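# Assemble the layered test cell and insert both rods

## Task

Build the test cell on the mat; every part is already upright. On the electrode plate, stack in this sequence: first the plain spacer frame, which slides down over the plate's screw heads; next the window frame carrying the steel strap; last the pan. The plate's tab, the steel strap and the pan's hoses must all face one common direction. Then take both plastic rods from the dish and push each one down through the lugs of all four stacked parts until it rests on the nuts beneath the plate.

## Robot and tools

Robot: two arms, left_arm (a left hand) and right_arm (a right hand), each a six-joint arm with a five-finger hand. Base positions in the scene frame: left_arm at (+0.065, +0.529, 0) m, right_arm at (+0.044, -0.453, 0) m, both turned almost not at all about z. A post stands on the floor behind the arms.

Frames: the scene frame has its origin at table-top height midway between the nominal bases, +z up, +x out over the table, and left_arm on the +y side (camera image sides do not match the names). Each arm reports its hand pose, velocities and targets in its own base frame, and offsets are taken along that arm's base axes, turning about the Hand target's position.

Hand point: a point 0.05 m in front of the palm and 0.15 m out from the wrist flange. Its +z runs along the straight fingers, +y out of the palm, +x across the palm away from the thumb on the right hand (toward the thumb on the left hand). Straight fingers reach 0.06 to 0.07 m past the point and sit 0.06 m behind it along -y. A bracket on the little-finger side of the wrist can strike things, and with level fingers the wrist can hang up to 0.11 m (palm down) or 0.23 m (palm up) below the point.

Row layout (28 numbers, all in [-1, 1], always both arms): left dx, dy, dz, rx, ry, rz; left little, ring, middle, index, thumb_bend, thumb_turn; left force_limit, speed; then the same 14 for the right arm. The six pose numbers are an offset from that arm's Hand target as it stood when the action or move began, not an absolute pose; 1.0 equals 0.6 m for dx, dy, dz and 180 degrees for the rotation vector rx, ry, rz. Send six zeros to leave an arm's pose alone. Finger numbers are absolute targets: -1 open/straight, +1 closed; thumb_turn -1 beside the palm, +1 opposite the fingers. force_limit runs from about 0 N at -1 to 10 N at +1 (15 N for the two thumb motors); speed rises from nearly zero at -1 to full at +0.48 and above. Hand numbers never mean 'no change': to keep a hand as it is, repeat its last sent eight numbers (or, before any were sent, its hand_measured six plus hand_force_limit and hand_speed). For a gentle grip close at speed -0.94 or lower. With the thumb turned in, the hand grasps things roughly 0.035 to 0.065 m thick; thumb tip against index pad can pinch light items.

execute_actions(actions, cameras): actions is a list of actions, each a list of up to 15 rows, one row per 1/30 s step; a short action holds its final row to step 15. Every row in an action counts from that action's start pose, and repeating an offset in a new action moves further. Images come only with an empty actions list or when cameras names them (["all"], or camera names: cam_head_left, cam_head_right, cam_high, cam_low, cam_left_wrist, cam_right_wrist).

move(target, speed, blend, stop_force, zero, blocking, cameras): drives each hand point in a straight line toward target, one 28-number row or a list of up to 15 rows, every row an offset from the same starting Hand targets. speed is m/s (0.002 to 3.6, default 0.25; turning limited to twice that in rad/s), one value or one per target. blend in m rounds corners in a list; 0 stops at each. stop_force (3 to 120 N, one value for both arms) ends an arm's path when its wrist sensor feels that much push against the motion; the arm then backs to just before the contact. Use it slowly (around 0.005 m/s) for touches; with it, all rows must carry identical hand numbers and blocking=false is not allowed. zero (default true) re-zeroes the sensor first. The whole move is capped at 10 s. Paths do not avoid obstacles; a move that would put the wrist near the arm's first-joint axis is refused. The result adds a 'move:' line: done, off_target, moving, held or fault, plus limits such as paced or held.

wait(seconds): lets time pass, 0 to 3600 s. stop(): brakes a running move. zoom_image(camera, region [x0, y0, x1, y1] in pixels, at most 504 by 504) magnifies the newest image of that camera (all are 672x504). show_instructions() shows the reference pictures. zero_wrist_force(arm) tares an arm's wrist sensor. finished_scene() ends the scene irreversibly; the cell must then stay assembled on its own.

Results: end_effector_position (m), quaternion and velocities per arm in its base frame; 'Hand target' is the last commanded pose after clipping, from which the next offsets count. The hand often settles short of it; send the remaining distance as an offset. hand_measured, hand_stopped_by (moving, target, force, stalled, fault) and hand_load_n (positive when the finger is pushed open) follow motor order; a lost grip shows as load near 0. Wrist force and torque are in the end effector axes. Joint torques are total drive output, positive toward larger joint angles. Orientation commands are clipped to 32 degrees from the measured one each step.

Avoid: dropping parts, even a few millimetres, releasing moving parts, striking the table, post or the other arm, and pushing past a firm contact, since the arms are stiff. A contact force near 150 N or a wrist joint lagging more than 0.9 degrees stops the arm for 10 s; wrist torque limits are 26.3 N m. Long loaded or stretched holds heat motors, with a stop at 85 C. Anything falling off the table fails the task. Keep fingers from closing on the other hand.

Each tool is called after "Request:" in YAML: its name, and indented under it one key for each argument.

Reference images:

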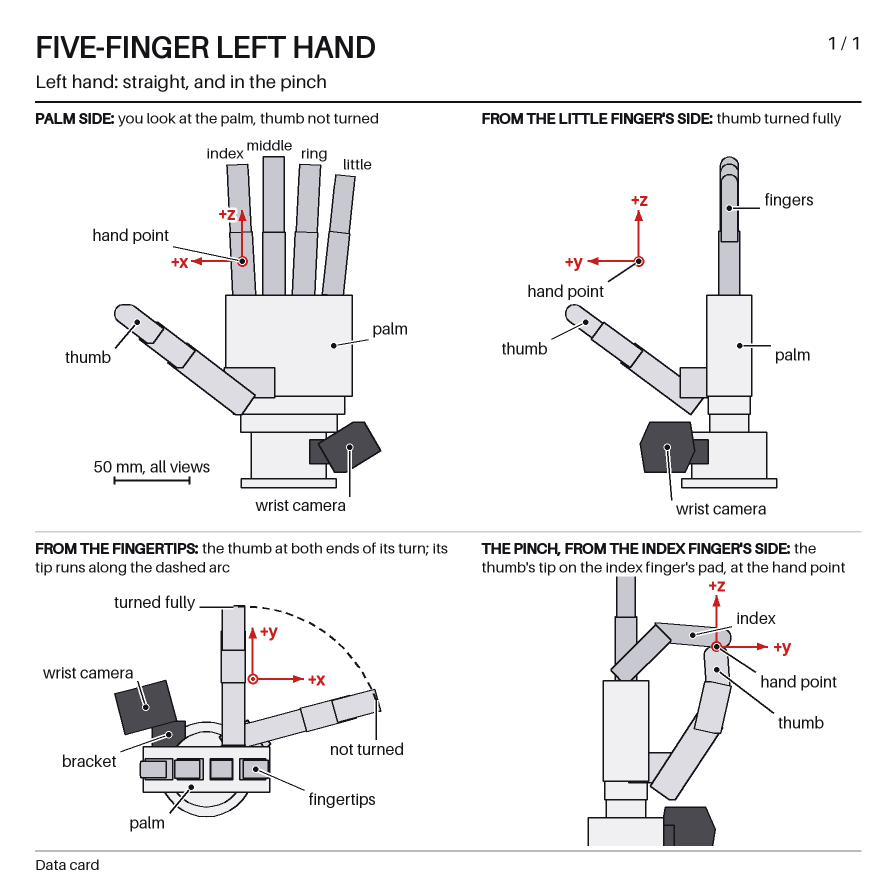

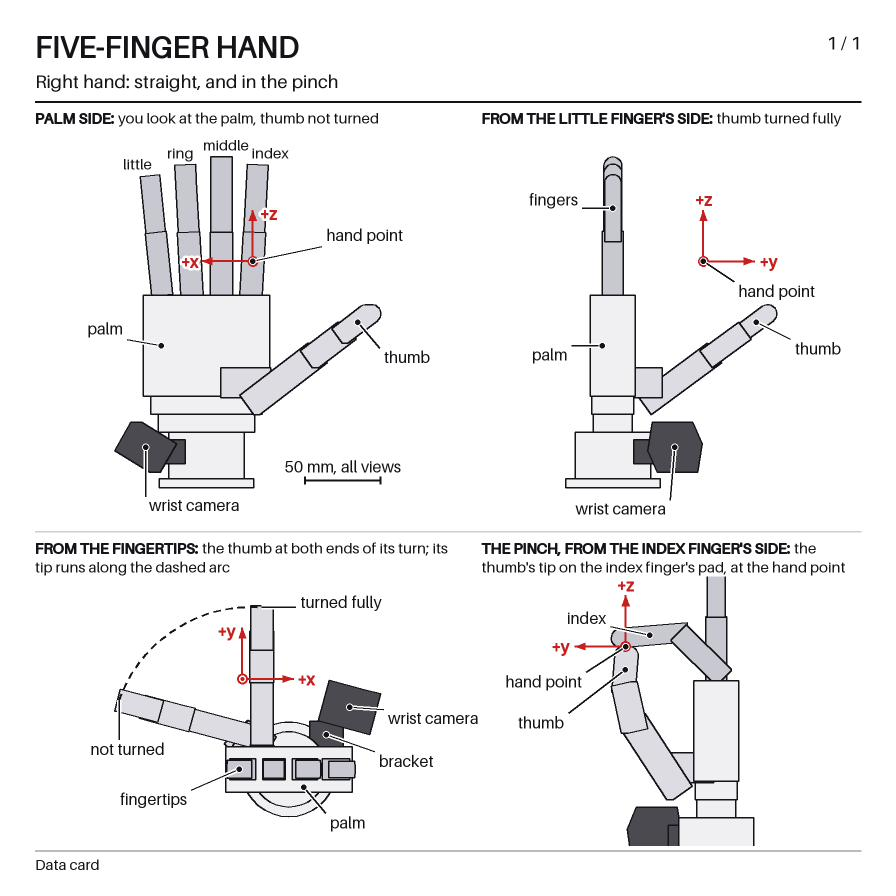

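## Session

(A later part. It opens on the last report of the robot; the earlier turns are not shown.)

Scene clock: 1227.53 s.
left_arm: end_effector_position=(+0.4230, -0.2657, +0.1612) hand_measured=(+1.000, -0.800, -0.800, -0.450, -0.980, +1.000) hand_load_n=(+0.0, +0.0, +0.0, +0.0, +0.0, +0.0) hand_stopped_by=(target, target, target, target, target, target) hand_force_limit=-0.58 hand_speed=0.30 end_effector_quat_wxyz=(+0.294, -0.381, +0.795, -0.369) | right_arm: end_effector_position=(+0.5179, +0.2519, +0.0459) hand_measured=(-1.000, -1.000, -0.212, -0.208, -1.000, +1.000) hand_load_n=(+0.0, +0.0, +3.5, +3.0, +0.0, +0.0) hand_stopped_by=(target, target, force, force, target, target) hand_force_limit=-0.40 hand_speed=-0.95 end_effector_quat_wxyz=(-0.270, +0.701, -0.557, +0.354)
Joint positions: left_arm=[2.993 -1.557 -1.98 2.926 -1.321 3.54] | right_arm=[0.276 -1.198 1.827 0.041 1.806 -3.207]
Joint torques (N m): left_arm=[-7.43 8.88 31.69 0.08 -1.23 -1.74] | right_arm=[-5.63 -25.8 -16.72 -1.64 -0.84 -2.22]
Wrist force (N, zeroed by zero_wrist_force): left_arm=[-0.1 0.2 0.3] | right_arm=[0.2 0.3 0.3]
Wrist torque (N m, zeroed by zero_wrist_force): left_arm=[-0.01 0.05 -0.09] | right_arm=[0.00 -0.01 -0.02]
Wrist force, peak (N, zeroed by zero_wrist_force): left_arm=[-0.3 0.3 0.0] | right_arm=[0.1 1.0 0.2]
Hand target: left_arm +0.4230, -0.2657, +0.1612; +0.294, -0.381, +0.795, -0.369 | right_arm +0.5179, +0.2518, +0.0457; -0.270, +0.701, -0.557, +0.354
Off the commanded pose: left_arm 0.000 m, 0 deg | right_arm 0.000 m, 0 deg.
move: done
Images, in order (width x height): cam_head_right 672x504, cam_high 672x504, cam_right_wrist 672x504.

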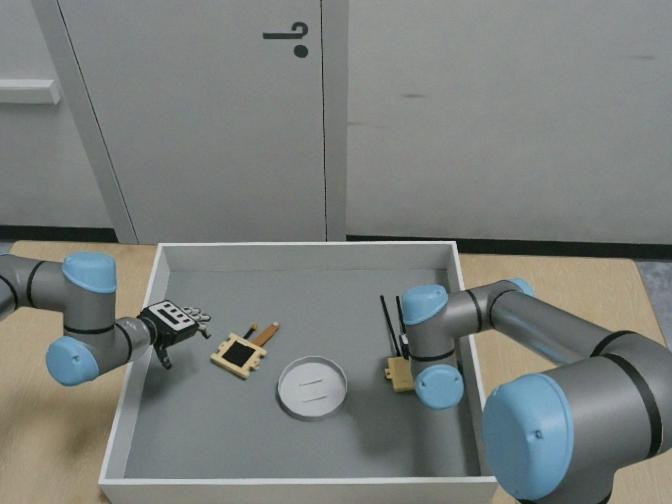

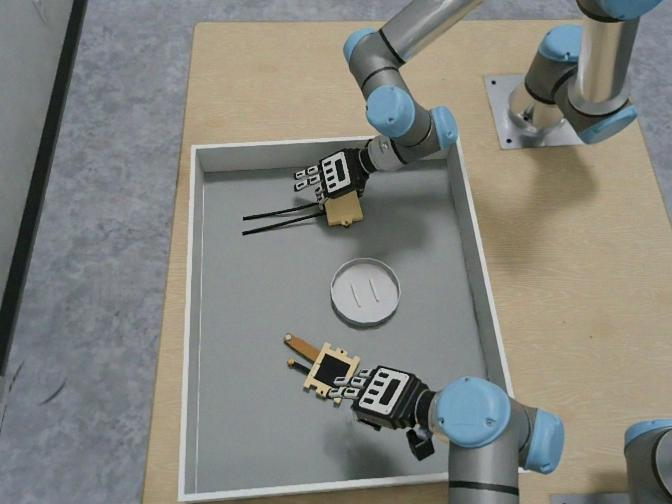

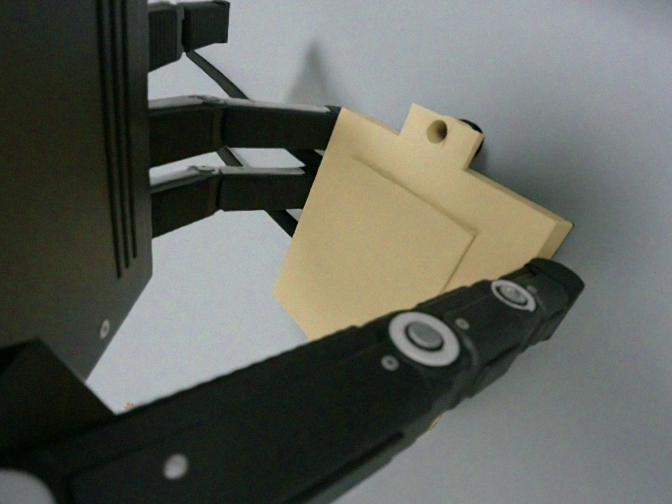

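Request:
move:
  target:
    - [0,0,0.133,0,0,0,1,-0.8,-0.8,-0.45,-0.98,1,-0.58,0.3,0,0,0,0,0,0,-1,-1,-0.1,-0.1,-1,1,-0.4,-0.95]
    - [-0.005,0.643,0.167,0,0,0.222,1,-0.8,-0.8,-0.45,-0.98,1,-0.58,0.3,0,0,0,0,0,0,-1,-1,-0.1,-0.1,-1,1,-0.4,-0.95]
  blend: 0.03
  speed: 0.15
  cameras: ["cam_head_right"]

Scene clock: 1235.53 s.
left_arm: end_effector_position=(+0.4201, +0.1201, +0.2614) hand_measured=(+1.000, -0.800, -0.800, -0.450, -0.980, +1.000) hand_load_n=(+0.0, +0.0, +0.0, +0.0, +0.0, +0.0) hand_stopped_by=(target, target, target, target, target, target) hand_force_limit=-0.58 hand_speed=0.30 end_effector_quat_wxyz=(-0.402, +0.630, -0.617, +0.246) | right_arm: end_effector_position=(+0.5179, +0.2518, +0.0457) hand_measured=(-1.000, -1.000, -0.212, -0.208, -1.000, +1.000) hand_load_n=(+0.0, +0.0, +3.0, +3.0, +0.5, +0.0) hand_stopped_by=(target, target, force, force, target, target) hand_force_limit=-0.40 hand_speed=-0.95 end_effector_quat_wxyz=(-0.270, +0.701, -0.557, +0.354)
Joint positions: left_arm=[4.026 -1.346 -1.911 2.564 -1.053 3.759] | right_arm=[0.276 -1.198 1.828 0.041 1.806 -3.207]
Joint torques (N m): left_arm=[4.81 17.4 9.42 0.95 0.36 -1.83] | right_arm=[-4.86 -23.32 -6.81 -1.73 0.08 -0.16]
Wrist force (N, zeroed by zero_wrist_force): left_arm=[0.1 0.1 0.3] | right_arm=[0.2 -0.1 -0.3]
Wrist torque (N m, zeroed by zero_wrist_force): left_arm=[0.00 0.02 -0.04] | right_arm=[0.01 -0.03 0.00]
Wrist force, peak (N, zeroed by zero_wrist_force): left_arm=[0.2 1.4 0.9] | right_arm=[0.2 1.1 0.2]
Hand target: left_arm +0.4200, +0.1201, +0.2614; -0.402, +0.630, -0.617, +0.246 | right_arm +0.5179, +0.2518, +0.0457; -0.270, +0.701, -0.557, +0.354
Off the commanded pose: left_arm 0.000 m, 0 deg | right_arm 0.000 m, 0 deg.
move: done

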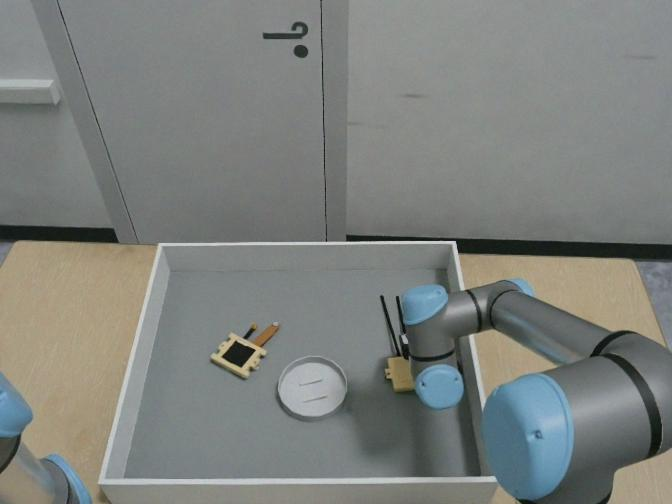

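Request:
move:
  target:
    - [0,0,0,0,0,0,1,-0.8,-0.8,-0.45,-0.98,1,-0.58,0.3,0,0,0.12,0,0,0,-1,-1,-0.1,-0.1,-1,1,-0.4,-0.95]
    - [0,0,0,0,0,0,1,-0.8,-0.8,-0.45,-0.98,1,-0.58,0.3,0.0672,0.595,0.16,0,0,-0.225,-1,-1,-0.1,-0.1,-1,1,-0.4,-0.95]
  blend: 0.03
  speed: 0.08
  cameras: ["cam_head_right","cam_high","cam_right_wrist"]

Scene clock: 1242.47 s.
left_arm: end_effector_position=(+0.4200, +0.1201, +0.2614) hand_measured=(+1.000, -0.800, -0.800, -0.450, -0.980, +1.000) hand_load_n=(+0.0, +0.0, +0.0, +0.0, +0.0, +0.0) hand_stopped_by=(target, target, target, target, target, target) hand_force_limit=-0.58 hand_speed=0.30 end_effector_quat_wxyz=(-0.402, +0.630, -0.617, +0.246) | right_arm: end_effector_position=(+0.5575, +0.6077, +0.1415) hand_measured=(-1.000, -1.000, -0.212, -0.208, -1.000, +1.000) hand_load_n=(-0.5, +0.0, +3.5, +3.5, +0.5, +0.0) hand_stopped_by=(target, target, force, force, target, target) hand_force_limit=-0.40 hand_speed=-0.95 end_effector_quat_wxyz=(+0.321, -0.494, +0.718, -0.371)
Joint positions: left_arm=[4.026 -1.346 -1.911 2.564 -1.053 3.759] | right_arm=[0.846 -0.285 0.035 1.18 2.439 -2.234]
Joint torques (N m): left_arm=[7.78 20.9 9.04 -0.06 -0.41 -1.94] | right_arm=[-6.73 -54.77 -8.43 0.88 1.94 -0.09]
Wrist force (N, zeroed by zero_wrist_force): left_arm=[0.0 0.0 0.0] | right_arm=[-0.9 -0.1 0.3]
Wrist torque (N m, zeroed by zero_wrist_force): left_arm=[0.00 0.02 -0.04] | right_arm=[-0.08 0.10 -0.01]
Wrist force, peak (N, zeroed by zero_wrist_force): left_arm=[0.2 0.2 0.3] | right_arm=[-1.5 -0.2 -0.4]
Hand target: left_arm +0.4200, +0.1201, +0.2614; -0.402, +0.630, -0.617, +0.246 | right_arm +0.5582, +0.6088, +0.1417; +0.131, -0.465, +0.766, -0.426
Off the commanded pose: left_arm 0.000 m, 0 deg | right_arm 0.001 m, 24 deg.
elbow stopped short (right arm): the move would have taken joint 3 (elbow) straighter than the controller allows.
move: off_target (right_arm)

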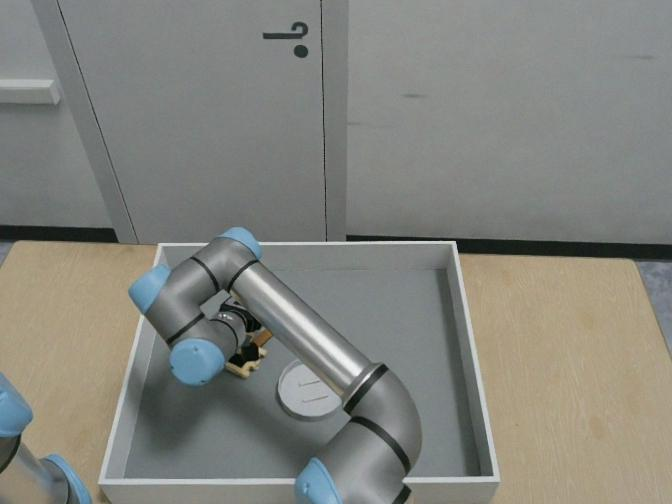

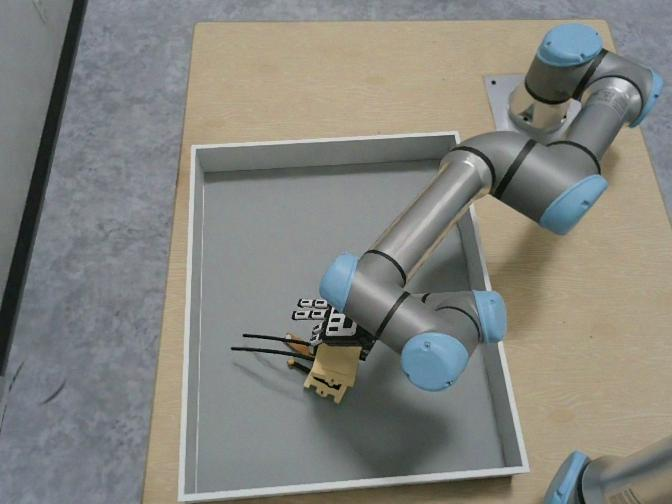

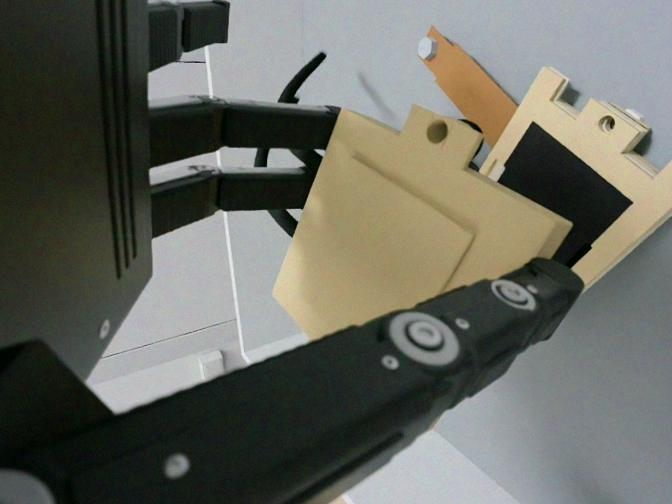

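Request:
move:
  target:
    - [0,0,0,0,0,0,1,-0.8,-0.8,-0.45,-0.98,1,-0.58,0.3,0.07,-0.215,0,0,0,0,-1,-1,-0.1,-0.1,-1,1,-0.4,-0.95]
    - [0,0,0,0,0,0,1,-0.8,-0.8,-0.45,-0.98,1,-0.58,0.3,0.1165,-0.4207,-0.03,0,0,-0.0856,-1,-1,-0.1,-0.1,-1,1,-0.4,-0.95]
  blend: 0.03
  speed: 0.08
  cameras: ["cam_head_right","cam_high","cam_right_wrist"]

Scene clock: 1251.80 s.
left_arm: end_effector_position=(+0.4200, +0.1201, +0.2614) hand_measured=(+1.000, -0.800, -0.800, -0.450, -0.980, +1.000) hand_load_n=(+0.0, +0.0, +0.0, +0.0, +0.0, +0.0) hand_stopped_by=(target, target, target, target, target, target) hand_force_limit=-0.58 hand_speed=0.30 end_effector_quat_wxyz=(-0.402, +0.630, -0.617, +0.246) | right_arm: end_effector_position=(+0.6144, +0.4122, +0.1316) hand_measured=(-1.000, -1.000, -0.212, -0.208, -1.000, +1.000) hand_load_n=(+0.0, +0.0, +3.5, +3.5, +0.0, +0.0) hand_stopped_by=(target, target, force, force, target, target) hand_force_limit=-0.40 hand_speed=-0.95 end_effector_quat_wxyz=(+0.129, -0.413, +0.793, -0.429)
Joint positions: left_arm=[4.026 -1.346 -1.911 2.564 -1.053 3.759] | right_arm=[0.623 -0.252 0.035 1.592 2.484 -2.004]
Joint torques (N m): left_arm=[6.82 18.92 9.43 -0.2 0.09 -1.88] | right_arm=[-5.42 -76.17 -7.34 4.12 -0.27 2.02]
Wrist force (N, zeroed by zero_wrist_force): left_arm=[-0.1 0.2 0.1] | right_arm=[-0.2 -0.1 -0.2]
Wrist torque (N m, zeroed by zero_wrist_force): left_arm=[0.02 0.04 -0.04] | right_arm=[-0.01 0.01 0.01]
Wrist force, peak (N, zeroed by zero_wrist_force): left_arm=[0.0 -0.1 0.5] | right_arm=[0.6 -1.0 1.1]
Hand target: left_arm +0.4200, +0.1201, +0.2614; -0.402, +0.630, -0.617, +0.246 | right_arm +0.6144, +0.4121, +0.1317; +0.129, -0.413, +0.793, -0.429 (not the last commanded pose)
Off the commanded pose: left_arm 0.000 m, 0 deg | right_arm 0.058 m, 10 deg.
elbow stopped short (right arm): the move would have taken joint 3 (elbow) straighter than the controller allows.
move: held (right_arm; a check stopped the path); path passed 1 of 2 targets; limits=held
pose unreachable (right arm): on one or more control steps of this call, first in action 0 (counted from 0), this arm could not follow its commanded pose, so it was not sent that pose on those steps. It may still have moved: this result reports where it is.
cause: moving toward the commanded pose would bring two parts of the arm too close to each other (joints 4 (wrist 1) to 6 (wrist 3) lie between them).

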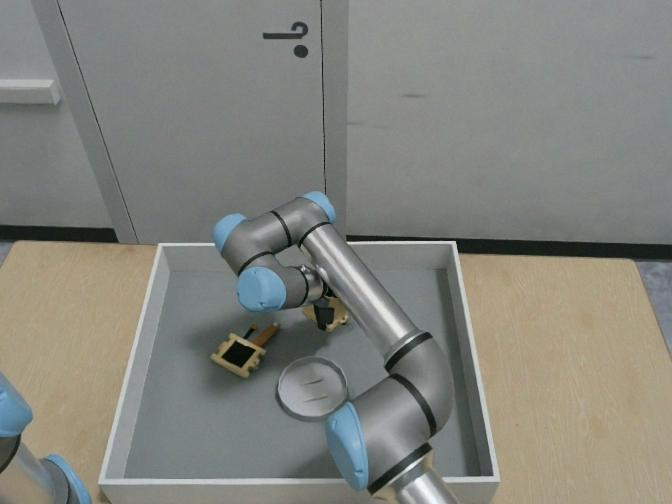

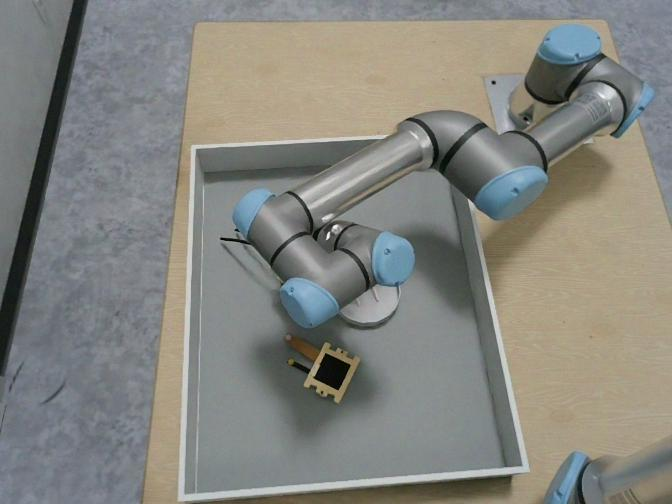

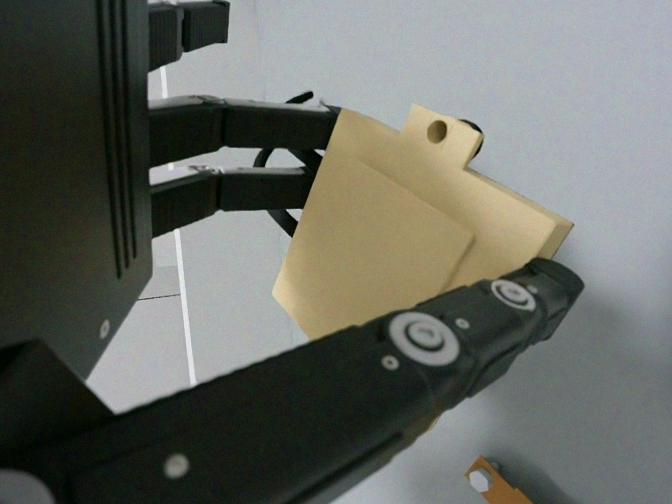

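Request:
execute_actions:
  actions: []
  cameras: ["cam_high","cam_head_left"]

Scene clock: 1256.10 s.
left_arm: end_effector_position=(+0.4200, +0.1201, +0.2614) hand_measured=(+1.000, -0.800, -0.800, -0.450, -0.980, +1.000) hand_load_n=(+0.0, +0.0, +0.0, +0.0, +0.0, +0.0) hand_stopped_by=(target, target, target, target, target, target) hand_force_limit=-0.58 hand_speed=0.30 end_effector_quat_wxyz=(-0.402, +0.630, -0.617, +0.246) | right_arm: end_effector_position=(+0.6144, +0.4121, +0.1317) hand_measured=(-1.000, -1.000, -0.212, -0.208, -1.000, +1.000) hand_load_n=(+0.0, +0.0, +3.5, +3.0, +0.0, +0.0) hand_stopped_by=(target, target, force, force, target, target) hand_force_limit=-0.40 hand_speed=-0.95 end_effector_quat_wxyz=(+0.129, -0.413, +0.793, -0.429)
Joint positions: left_arm=[4.026 -1.346 -1.911 2.564 -1.053 3.759] | right_arm=[0.623 -0.252 0.035 1.592 2.484 -2.004]
Joint velocities: within noise
Joint torques (N m): left_arm=[6.97 19.35 9.69 -0.4 0.2 -1.69] | right_arm=[-7.26 -75 -8.88 3.64 -0.07 1.69]
Motor temperatures (°C): left_arm=[37 32 30 34 45 35] | right_arm=[29 26 32 43 38 34]
Wrist force (N, zeroed by zero_wrist_force): left_arm=[0.0 0.2 0.1] | right_arm=[-0.1 0.2 -0.1]
Wrist torque (N m, zeroed by zero_wrist_force): left_arm=[0.02 0.03 -0.04] | right_arm=[0.00 0.02 -0.01]
Wrist force, peak (N, zeroed by zero_wrist_force): left_arm=[-0.3 0.3 0.1] | right_arm=[-0.5 0.0 -0.5]
Hand target: left_arm +0.4200, +0.1201, +0.2614; -0.402, +0.630, -0.617, +0.246 | right_arm +0.6144, +0.4121, +0.1317; +0.129, -0.413, +0.793, -0.429 (not the last commanded pose)
Off the commanded pose: left_arm 0.000 m, 0 deg | right_arm 0.058 m, 10 deg.
Images, in order (width x height): cam_head_left 672x504, cam_high 672x504.

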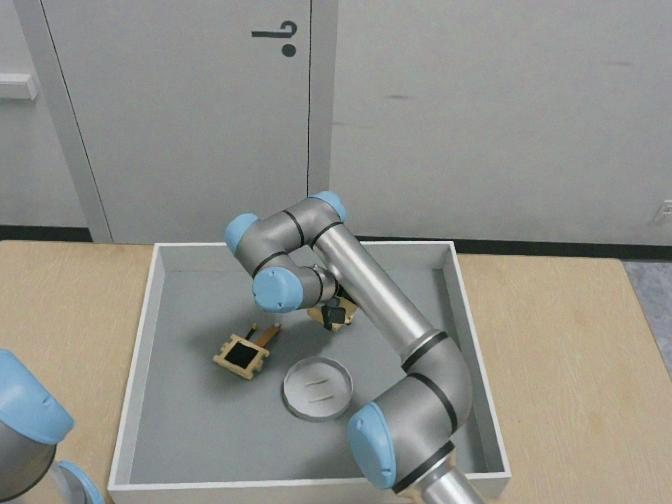

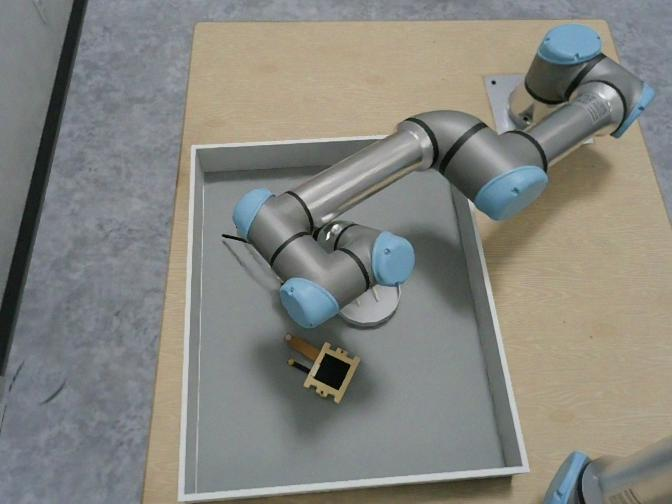

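Request:
move:
  target: [0,0,0,0,0,0,1,-0.8,-0.8,-0.45,-0.98,1,-0.58,0.3,-0.0453,-0.153,-0.04,-0.0063,0.0134,0,-1,-1,-0.1,-0.1,-1,1,-0.4,-0.95]
  speed: 0.08
  cameras: ["cam_right_wrist","cam_high","cam_low"]

Scene clock: 1261.47 s.
left_arm: end_effector_position=(+0.4200, +0.1201, +0.2614) hand_measured=(+1.000, -0.800, -0.800, -0.450, -0.980, +1.000) hand_load_n=(+0.0, +0.0, +0.0, +0.0, +0.0, +0.0) hand_stopped_by=(target, target, target, target, target, target) hand_force_limit=-0.58 hand_speed=0.30 end_effector_quat_wxyz=(-0.402, +0.630, -0.617, +0.246) | right_arm: end_effector_position=(+0.5873, +0.3203, +0.1078) hand_measured=(-1.000, -1.000, -0.212, -0.208, -1.000, +1.000) hand_load_n=(+0.0, +0.0, +3.5, +3.5, +0.0, +0.0) hand_stopped_by=(target, target, force, force, target, target) hand_force_limit=-0.40 hand_speed=-0.95 end_effector_quat_wxyz=(+0.108, -0.423, +0.792, -0.428)
Joint positions: left_arm=[4.026 -1.346 -1.911 2.564 -1.053 3.759] | right_arm=[0.526 -0.666 0.888 1.083 2.456 -2.153]
Joint torques (N m): left_arm=[7.79 19.58 9.6 -0.18 0.51 -1.76] | right_arm=[7.72 -49.88 -10.39 1.87 2.24 1.67]
Wrist force (N, zeroed by zero_wrist_force): left_arm=[-0.1 0.1 0.1] | right_arm=[0.3 0.4 0.3]
Wrist torque (N m, zeroed by zero_wrist_force): left_arm=[0.01 0.05 -0.05] | right_arm=[0.01 -0.11 -0.01]
Wrist force, peak (N, zeroed by zero_wrist_force): left_arm=[0.3 0.1 0.3] | right_arm=[1.2 -0.1 0.7]
Hand target: left_arm +0.4200, +0.1201, +0.2614; -0.402, +0.630, -0.617, +0.246 | right_arm +0.5873, +0.3203, +0.1077; +0.108, -0.423, +0.792, -0.428
Off the commanded pose: left_arm 0.000 m, 0 deg | right_arm 0.000 m, 0 deg.
move: done
Images, in order (width x height): cam_high 672x504, cam_low 672x504, cam_right_wrist 672x504.

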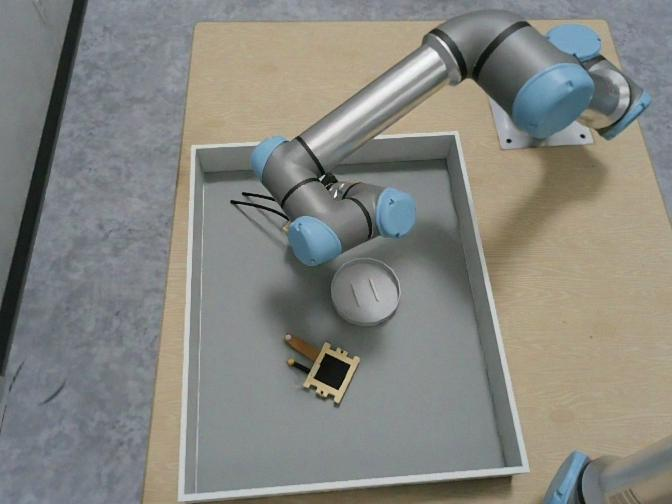

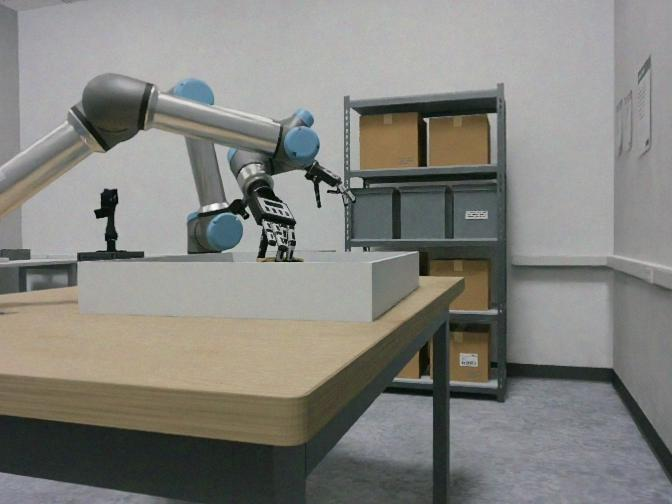

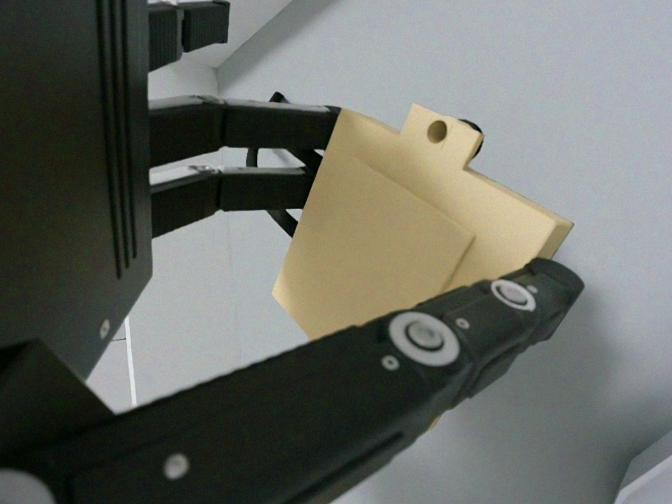

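Request:
move:
  target: [0,0,0,0,0,0,1,-0.8,-0.8,-0.45,-0.98,1,-0.58,0.3,0,0,-0.1,0,0,0,-1,-1,-0.1,-0.1,-1,1,-0.4,-0.95]
  speed: 0.06
  cameras: ["cam_right_wrist"]

Request:
move:
  target: [0,0,0,0,0,0,1,-0.8,-0.8,-0.45,-0.98,1,-0.58,0.3,0,0,-0.03,0,0,0,-1,-1,-0.1,-0.1,-1,1,-0.4,-0.95]
  speed: 0.008
  stop_force: 3
  cameras: ["cam_right_wrist","cam_high"]

Scene clock: 1264.03 s.
left_arm: end_effector_position=(+0.4200, +0.1201, +0.2614) hand_measured=(+1.000, -0.800, -0.800, -0.450, -0.980, +1.000) hand_load_n=(+0.0, +0.0, +0.0, +0.0, +0.0, +0.0) hand_stopped_by=(target, target, target, target, target, target) hand_force_limit=-0.58 hand_speed=0.30 end_effector_quat_wxyz=(-0.402, +0.630, -0.617, +0.246) | right_arm: end_effector_position=(+0.5872, +0.3203, +0.0475) hand_measured=(-1.000, -1.000, -0.212, -0.208, -1.000, +1.000) hand_load_n=(+0.0, +0.0, +3.0, +3.5, +0.0, +0.0) hand_stopped_by=(target, target, force, force, target, target) hand_force_limit=-0.40 hand_speed=-0.95 end_effector_quat_wxyz=(+0.108, -0.423, +0.792, -0.428)
Joint positions: left_arm=[4.026 -1.346 -1.911 2.564 -1.053 3.759] | right_arm=[0.526 -0.617 0.955 0.968 2.456 -2.153]
Joint torques (N m): left_arm=[6.79 18.5 10.48 -0.38 0.52 -1.71] | right_arm=[6.84 -67.6 -27.78 3.71 1.53 -1.77]
Wrist force (N, zeroed by zero_wrist_force): left_arm=[0.1 0.1 0.3] | right_arm=[0.1 0.3 0.0]
Wrist torque (N m, zeroed by zero_wrist_force): left_arm=[0.00 0.03 -0.04] | right_arm=[0.02 -0.09 -0.05]
Wrist force, peak (N, zeroed by zero_wrist_force): left_arm=[0.2 0.2 0.5] | right_arm=[0.6 -0.7 -0.8]
Hand target: left_arm +0.4200, +0.1201, +0.2614; -0.402, +0.630, -0.617, +0.246 | right_arm +0.5873, +0.3203, +0.0477; +0.108, -0.423, +0.792, -0.428
Off the commanded pose: left_arm 0.000 m, 0 deg | right_arm 0.000 m, 0 deg.
move: done

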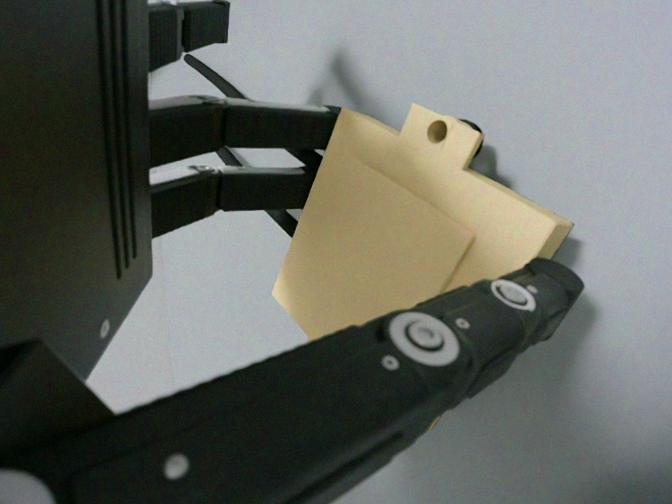

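Scene clock: 1266.67 s.
left_arm: end_effector_position=(+0.4200, +0.1201, +0.2614) hand_measured=(+1.000, -0.800, -0.800, -0.450, -0.980, +1.000) hand_load_n=(+0.0, +0.0, +0.0, +0.0, +0.0, +0.0) hand_stopped_by=(target, target, target, target, target, target) hand_force_limit=-0.58 hand_speed=0.30 end_effector_quat_wxyz=(-0.402, +0.630, -0.617, +0.246) | right_arm: end_effector_position=(+0.5872, +0.3203, +0.0359) hand_measured=(-1.000, -1.000, -0.212, -0.208, -1.000, +1.000) hand_load_n=(+0.0, +0.0, +3.0, +3.5, +0.5, -0.5) hand_stopped_by=(target, target, force, force, target, target) hand_force_limit=-0.40 hand_speed=-0.95 end_effector_quat_wxyz=(+0.108, -0.423, +0.792, -0.428)
Joint positions: left_arm=[4.026 -1.346 -1.911 2.564 -1.053 3.759] | right_arm=[0.526 -0.606 0.964 0.947 2.456 -2.153]
Joint torques (N m): left_arm=[6.82 18.82 10.48 -0.3 0.75 -1.74] | right_arm=[0.32 -67.4 -27.97 3.37 0.08 -2.34]
Wrist force (N, zeroed by zero_wrist_force): left_arm=[0.0 -0.1 0.0] | right_arm=[0.6 0.1 -0.1]
Wrist torque (N m, zeroed by zero_wrist_force): left_arm=[-0.01 0.03 -0.04] | right_arm=[-0.01 -0.16 -0.03]
Wrist force, peak (N, zeroed by zero_wrist_force): left_arm=[0.0 0.2 0.3] | right_arm=[0.0 -3.7 -3.1]
Hand target: left_arm +0.4200, +0.1201, +0.2614; -0.402, +0.630, -0.617, +0.246 | right_arm +0.5872, +0.3203, +0.0359; +0.108, -0.423, +0.792, -0.428 (not the last commanded pose)
Off the commanded pose: left_arm 0.000 m, 0 deg | right_arm 0.006 m, 0 deg.
move: contact (right_arm)
Images, in order (width x height): cam_high 672x504, cam_right_wrist 672x504.

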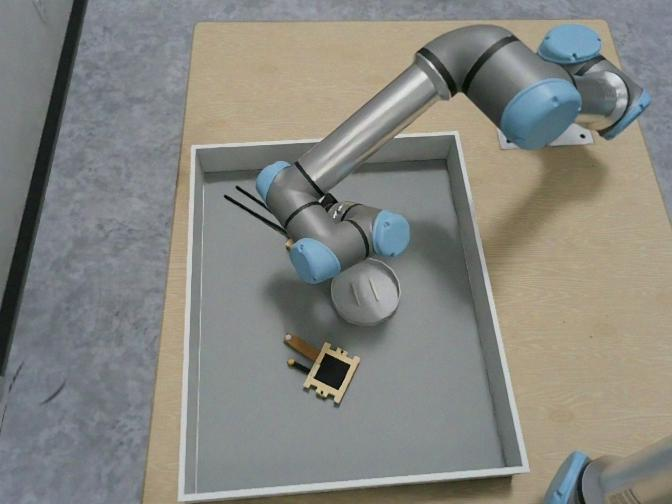

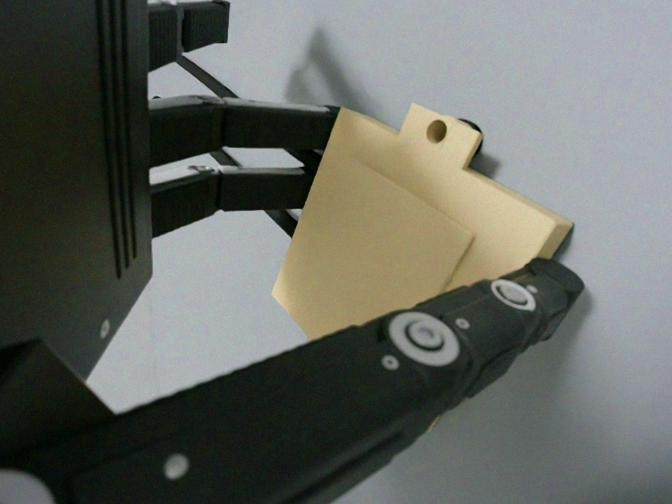

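Request:
move:
  target:
    - [0,0,0,0,0,0,1,-0.8,-0.8,-0.45,-0.98,1,-0.58,0.3,0,0,0,0,0,0,-1,-1,-0.6,-0.6,-1,1,-0.4,-0.8]
  speed: 0.02
  cameras: ["cam_right_wrist"]

Scene clock: 1268.20 s.
left_arm: end_effector_position=(+0.4200, +0.1201, +0.2614) hand_measured=(+1.000, -0.800, -0.800, -0.450, -0.980, +1.000) hand_load_n=(+0.0, +0.0, +0.0, +0.0, +0.0, +0.0) hand_stopped_by=(target, target, target, target, target, target) hand_force_limit=-0.58 hand_speed=0.30 end_effector_quat_wxyz=(-0.402, +0.630, -0.617, +0.246) | right_arm: end_effector_position=(+0.5872, +0.3203, +0.0359) hand_measured=(-1.000, -1.000, -0.600, -0.600, -1.000, +1.000) hand_load_n=(+0.0, +0.0, +0.0, +0.0, +0.0, +0.0) hand_stopped_by=(target, target, target, target, target, target) hand_force_limit=-0.40 hand_speed=-0.80 end_effector_quat_wxyz=(+0.108, -0.423, +0.792, -0.428)
Joint positions: left_arm=[4.026 -1.346 -1.911 2.564 -1.053 3.759] | right_arm=[0.526 -0.606 0.964 0.947 2.456 -2.153]
Joint torques (N m): left_arm=[7.11 19.36 10.32 -0.19 0.9 -1.69] | right_arm=[0.47 -65.22 -26.36 2.28 0.1 -2.36]
Wrist force (N, zeroed by zero_wrist_force): left_arm=[-0.2 0.0 0.2] | right_arm=[0.6 -0.7 -0.3]
Wrist torque (N m, zeroed by zero_wrist_force): left_arm=[0.00 0.05 -0.05] | right_arm=[-0.08 -0.16 -0.04]
Wrist force, peak (N, zeroed by zero_wrist_force): left_arm=[0.2 0.3 0.2] | right_arm=[0.7 -0.8 -0.6]
Hand target: left_arm +0.4200, +0.1201, +0.2614; -0.402, +0.630, -0.617, +0.246 | right_arm +0.5872, +0.3203, +0.0359; +0.108, -0.423, +0.792, -0.428
Off the commanded pose: left_arm 0.000 m, 0 deg | right_arm 0.000 m, 0 deg.
move: done

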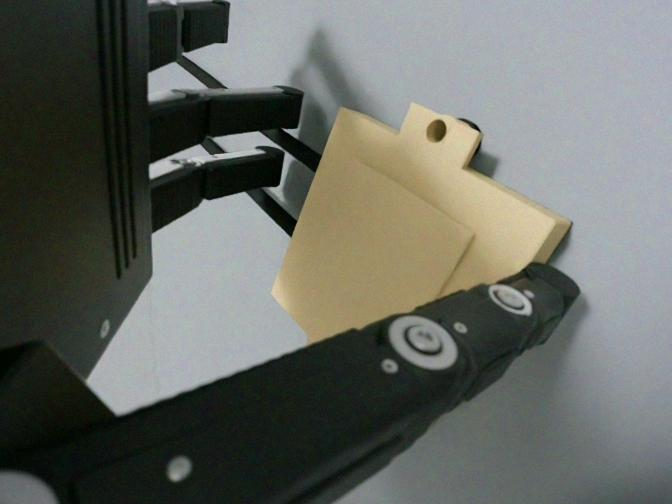

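Request:
move:
  target:
    - [0,0,0,0,0,0,1,-0.8,-0.8,-0.45,-0.98,1,-0.58,0.3,-0.0065,0.0053,0,0,0,0,-1,-1,-0.6,-0.6,-1,1,-0.4,-0.8]
    - [0,0,0,0,0,0,1,-0.8,-0.8,-0.45,-0.98,1,-0.58,0.3,-0.0065,0.0053,0.166,0,0,0,-1,-1,-0.6,-0.6,-1,1,-0.4,-0.8]
  speed: 0.06
  cameras: ["cam_right_wrist","cam_high"]

Scene clock: 1272.10 s.
left_arm: end_effector_position=(+0.4200, +0.1201, +0.2614) hand_measured=(+1.000, -0.800, -0.800, -0.450, -0.980, +1.000) hand_load_n=(+0.0, +0.0, +0.0, +0.0, +0.0, +0.0) hand_stopped_by=(target, target, target, target, target, target) hand_force_limit=-0.58 hand_speed=0.30 end_effector_quat_wxyz=(-0.402, +0.630, -0.617, +0.246) | right_arm: end_effector_position=(+0.5834, +0.3235, +0.1356) hand_measured=(-1.000, -1.000, -0.600, -0.600, -1.000, +1.000) hand_load_n=(+0.0, +0.0, +0.0, +0.0, +0.0, +0.0) hand_stopped_by=(target, target, target, target, target, target) hand_force_limit=-0.40 hand_speed=-0.80 end_effector_quat_wxyz=(+0.108, -0.423, +0.792, -0.428)
Joint positions: left_arm=[4.026 -1.346 -1.911 2.564 -1.053 3.759] | right_arm=[0.534 -0.684 0.851 1.147 2.458 -2.141]
Joint torques (N m): left_arm=[6.36 19.36 11.22 -0.25 1.1 -1.63] | right_arm=[-6.19 -43.02 -7.76 0.31 0.11 1.99]
Wrist force (N, zeroed by zero_wrist_force): left_arm=[0.1 0.0 0.3] | right_arm=[0.7 -0.3 -0.1]
Wrist torque (N m, zeroed by zero_wrist_force): left_arm=[-0.01 0.02 -0.03] | right_arm=[-0.05 -0.18 0.09]
Wrist force, peak (N, zeroed by zero_wrist_force): left_arm=[0.3 0.0 0.4] | right_arm=[0.8 -1.3 -0.6]
Hand target: left_arm +0.4200, +0.1201, +0.2614; -0.402, +0.630, -0.617, +0.246 | right_arm +0.5833, +0.3235, +0.1355; +0.108, -0.423, +0.792, -0.428
Off the commanded pose: left_arm 0.000 m, 0 deg | right_arm 0.000 m, 0 deg.
move: done
Images, in order (width x height): cam_high 672x504, cam_right_wrist 672x504.

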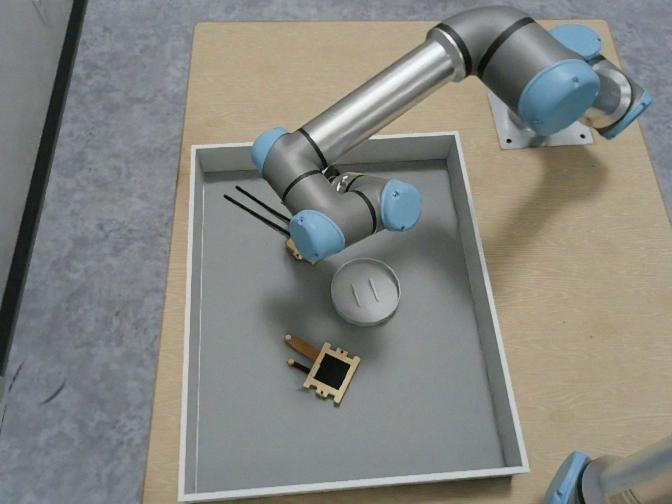

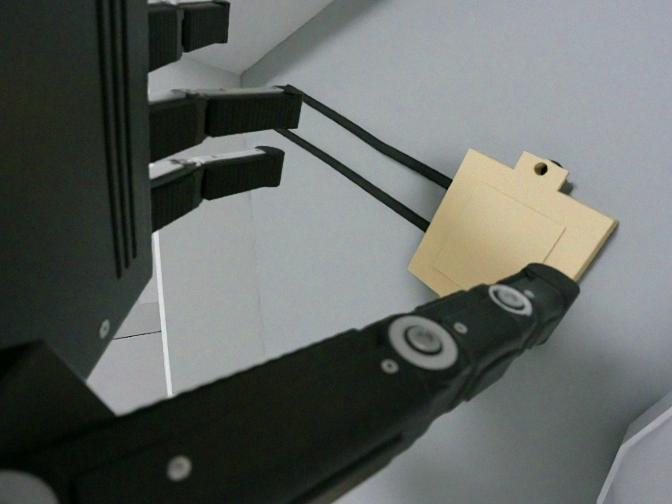

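Request:
zoom_image:
  camera: "cam_right_wrist"
  region: [390, 130, 640, 310]

Scaled by 2.016.

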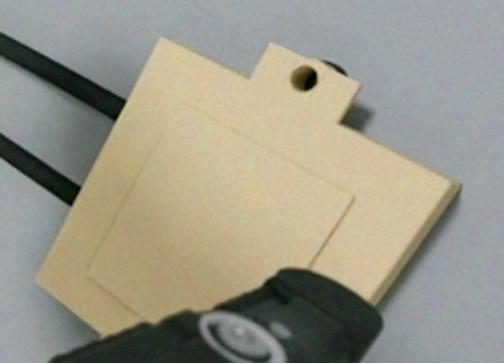

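Request:
move:
  target:
    - [0,0,0,0,0,0,1,-0.8,-0.8,-0.45,-0.98,1,-0.58,0.3,0,0,0.166,0,0,0,-1,-1,-0.6,-0.6,-1,1,-0.4,-0.8]
    - [0,0,0,0,0,0,1,-0.8,-0.8,-0.45,-0.98,1,-0.58,0.3,-0.35,-0.483,0.2,0,0,0,-1,-1,-0.6,-0.6,-1,1,-0.4,-0.8]
  speed: 0.2
  blend: 0.04
  cameras: ["cam_high","cam_head_left"]

Scene clock: 1278.93 s.
left_arm: end_effector_position=(+0.4200, +0.1201, +0.2614) hand_measured=(+1.000, -0.800, -0.800, -0.450, -0.980, +1.000) hand_load_n=(+0.0, +0.0, +0.0, +0.0, +0.0, +0.5) hand_stopped_by=(target, target, target, target, target, target) hand_force_limit=-0.58 hand_speed=0.30 end_effector_quat_wxyz=(-0.402, +0.630, -0.617, +0.246) | right_arm: end_effector_position=(+0.3734, +0.0337, +0.2555) hand_measured=(-1.000, -1.000, -0.600, -0.600, -1.000, +1.000) hand_load_n=(+0.0, +0.0, +0.0, -0.5, +0.0, +0.0) hand_stopped_by=(target, target, target, target, target, target) hand_force_limit=-0.40 hand_speed=-0.80 end_effector_quat_wxyz=(+0.108, -0.423, +0.792, -0.428)
Joint positions: left_arm=[4.026 -1.346 -1.911 2.564 -1.053 3.759] | right_arm=[0.027 -1.693 1.846 0.717 2.214 -2.768]
Joint torques (N m): left_arm=[7.37 19.67 11.84 -0.28 1.29 -1.6] | right_arm=[-8.13 -26.89 -11.21 1.78 -0.21 -2.13]
Wrist force (N, zeroed by zero_wrist_force): left_arm=[0.0 0.1 0.0] | right_arm=[0.4 0.0 -0.7]
Wrist torque (N m, zeroed by zero_wrist_force): left_arm=[0.03 0.02 -0.04] | right_arm=[0.12 -0.03 -0.04]
Wrist force, peak (N, zeroed by zero_wrist_force): left_arm=[0.3 0.4 0.3] | right_arm=[2.0 0.6 -0.2]
Hand target: left_arm +0.4200, +0.1201, +0.2614; -0.402, +0.630, -0.617, +0.246 | right_arm +0.3733, +0.0337, +0.2555; +0.108, -0.423, +0.792, -0.428
Off the commanded pose: left_arm 0.000 m, 0 deg | right_arm 0.000 m, 0 deg.
move: done
Images, in order (width x height): cam_head_left 672x504, cam_high 672x504.

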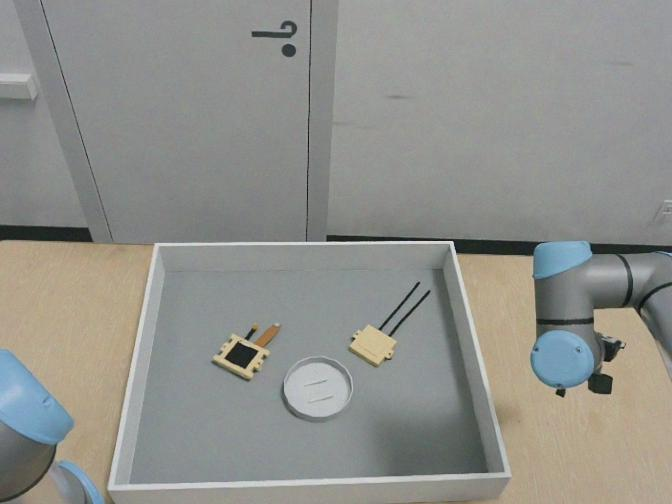

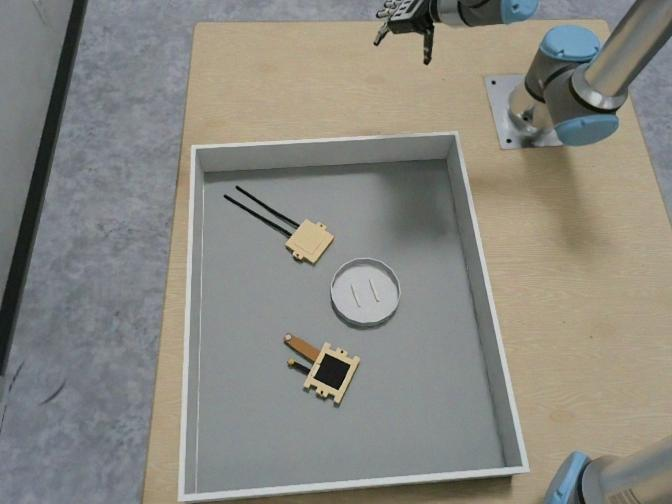

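Request:
move:
  target: [0.1883,-1.0,-0.1690,0.0053,0.0198,-0.2422,-1,-1,-0.6,-0.6,-1,1,-0.4,0,0,0,0,0,0,0,-1,-1,-0.6,-0.6,-1,1,-0.4,-0.8]
  speed: 0.2
  cameras: ["cam_high","cam_left_wrist"]

Scene clock: 1292.33 s.
left_arm: end_effector_position=(+0.5298, -0.4629, +0.1628) hand_measured=(-1.000, -1.000, -0.600, -0.600, -1.000, +1.000) hand_load_n=(+0.0, +0.0, +0.0, +0.0, +0.0, +0.0) hand_stopped_by=(target, target, target, target, target, target) hand_force_limit=-0.40 hand_speed=0.00 end_effector_quat_wxyz=(+0.268, -0.359, +0.821, -0.353) | right_arm: end_effector_position=(+0.3733, +0.0337, +0.2555) hand_measured=(-1.000, -1.000, -0.600, -0.600, -1.000, +1.000) hand_load_n=(+0.0, +0.0, +0.0, +0.0, +0.0, +0.0) hand_stopped_by=(target, target, target, target, target, target) hand_force_limit=-0.40 hand_speed=-0.80 end_effector_quat_wxyz=(+0.108, -0.423, +0.792, -0.428)
Joint positions: left_arm=[2.638 -2.078 -1.289 2.716 -1.567 3.382] | right_arm=[0.027 -1.694 1.846 0.717 2.214 -2.768]
Joint torques (N m): left_arm=[-4.03 32.48 30.85 1.21 -1.44 -1.64] | right_arm=[-7.73 -25.78 -8.15 -0.86 -0.9 -2.39]
Wrist force (N, zeroed by zero_wrist_force): left_arm=[-0.3 0.2 -0.2] | right_arm=[0.3 0.3 -0.6]
Wrist torque (N m, zeroed by zero_wrist_force): left_arm=[0.02 0.03 -0.07] | right_arm=[0.16 -0.02 0.00]
Wrist force, peak (N, zeroed by zero_wrist_force): left_arm=[-1.8 0.2 -0.1] | right_arm=[0.7 0.8 -0.7]
Hand target: left_arm +0.5298, -0.4630, +0.1628; +0.268, -0.359, +0.821, -0.353 | right_arm +0.3733, +0.0337, +0.2555; +0.108, -0.423, +0.792, -0.428
Off the commanded pose: left_arm 0.000 m, 0 deg | right_arm 0.000 m, 0 deg.
move: done

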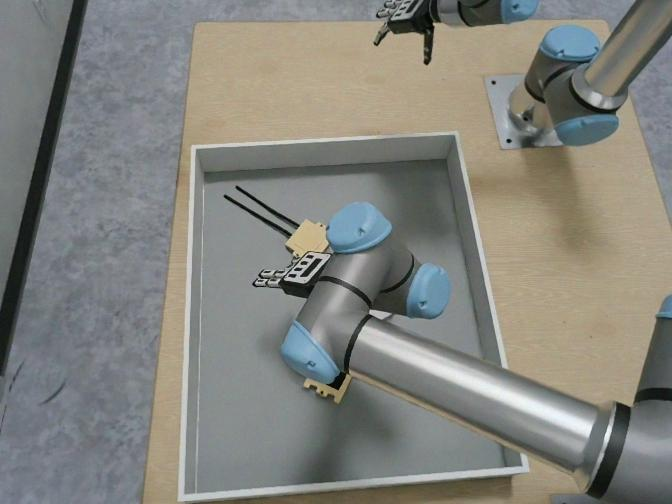

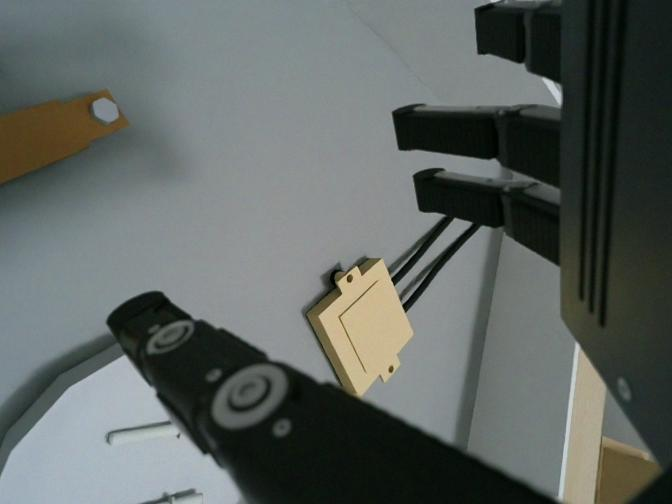

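Request:
zoom_image:
  camera: "cam_left_wrist"
  region: [290, 230, 490, 410]

Scaled by 2.520.

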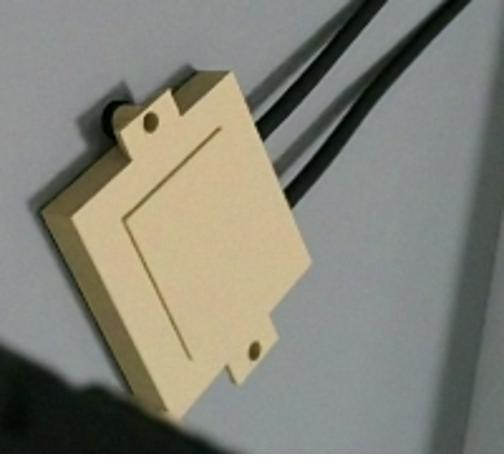

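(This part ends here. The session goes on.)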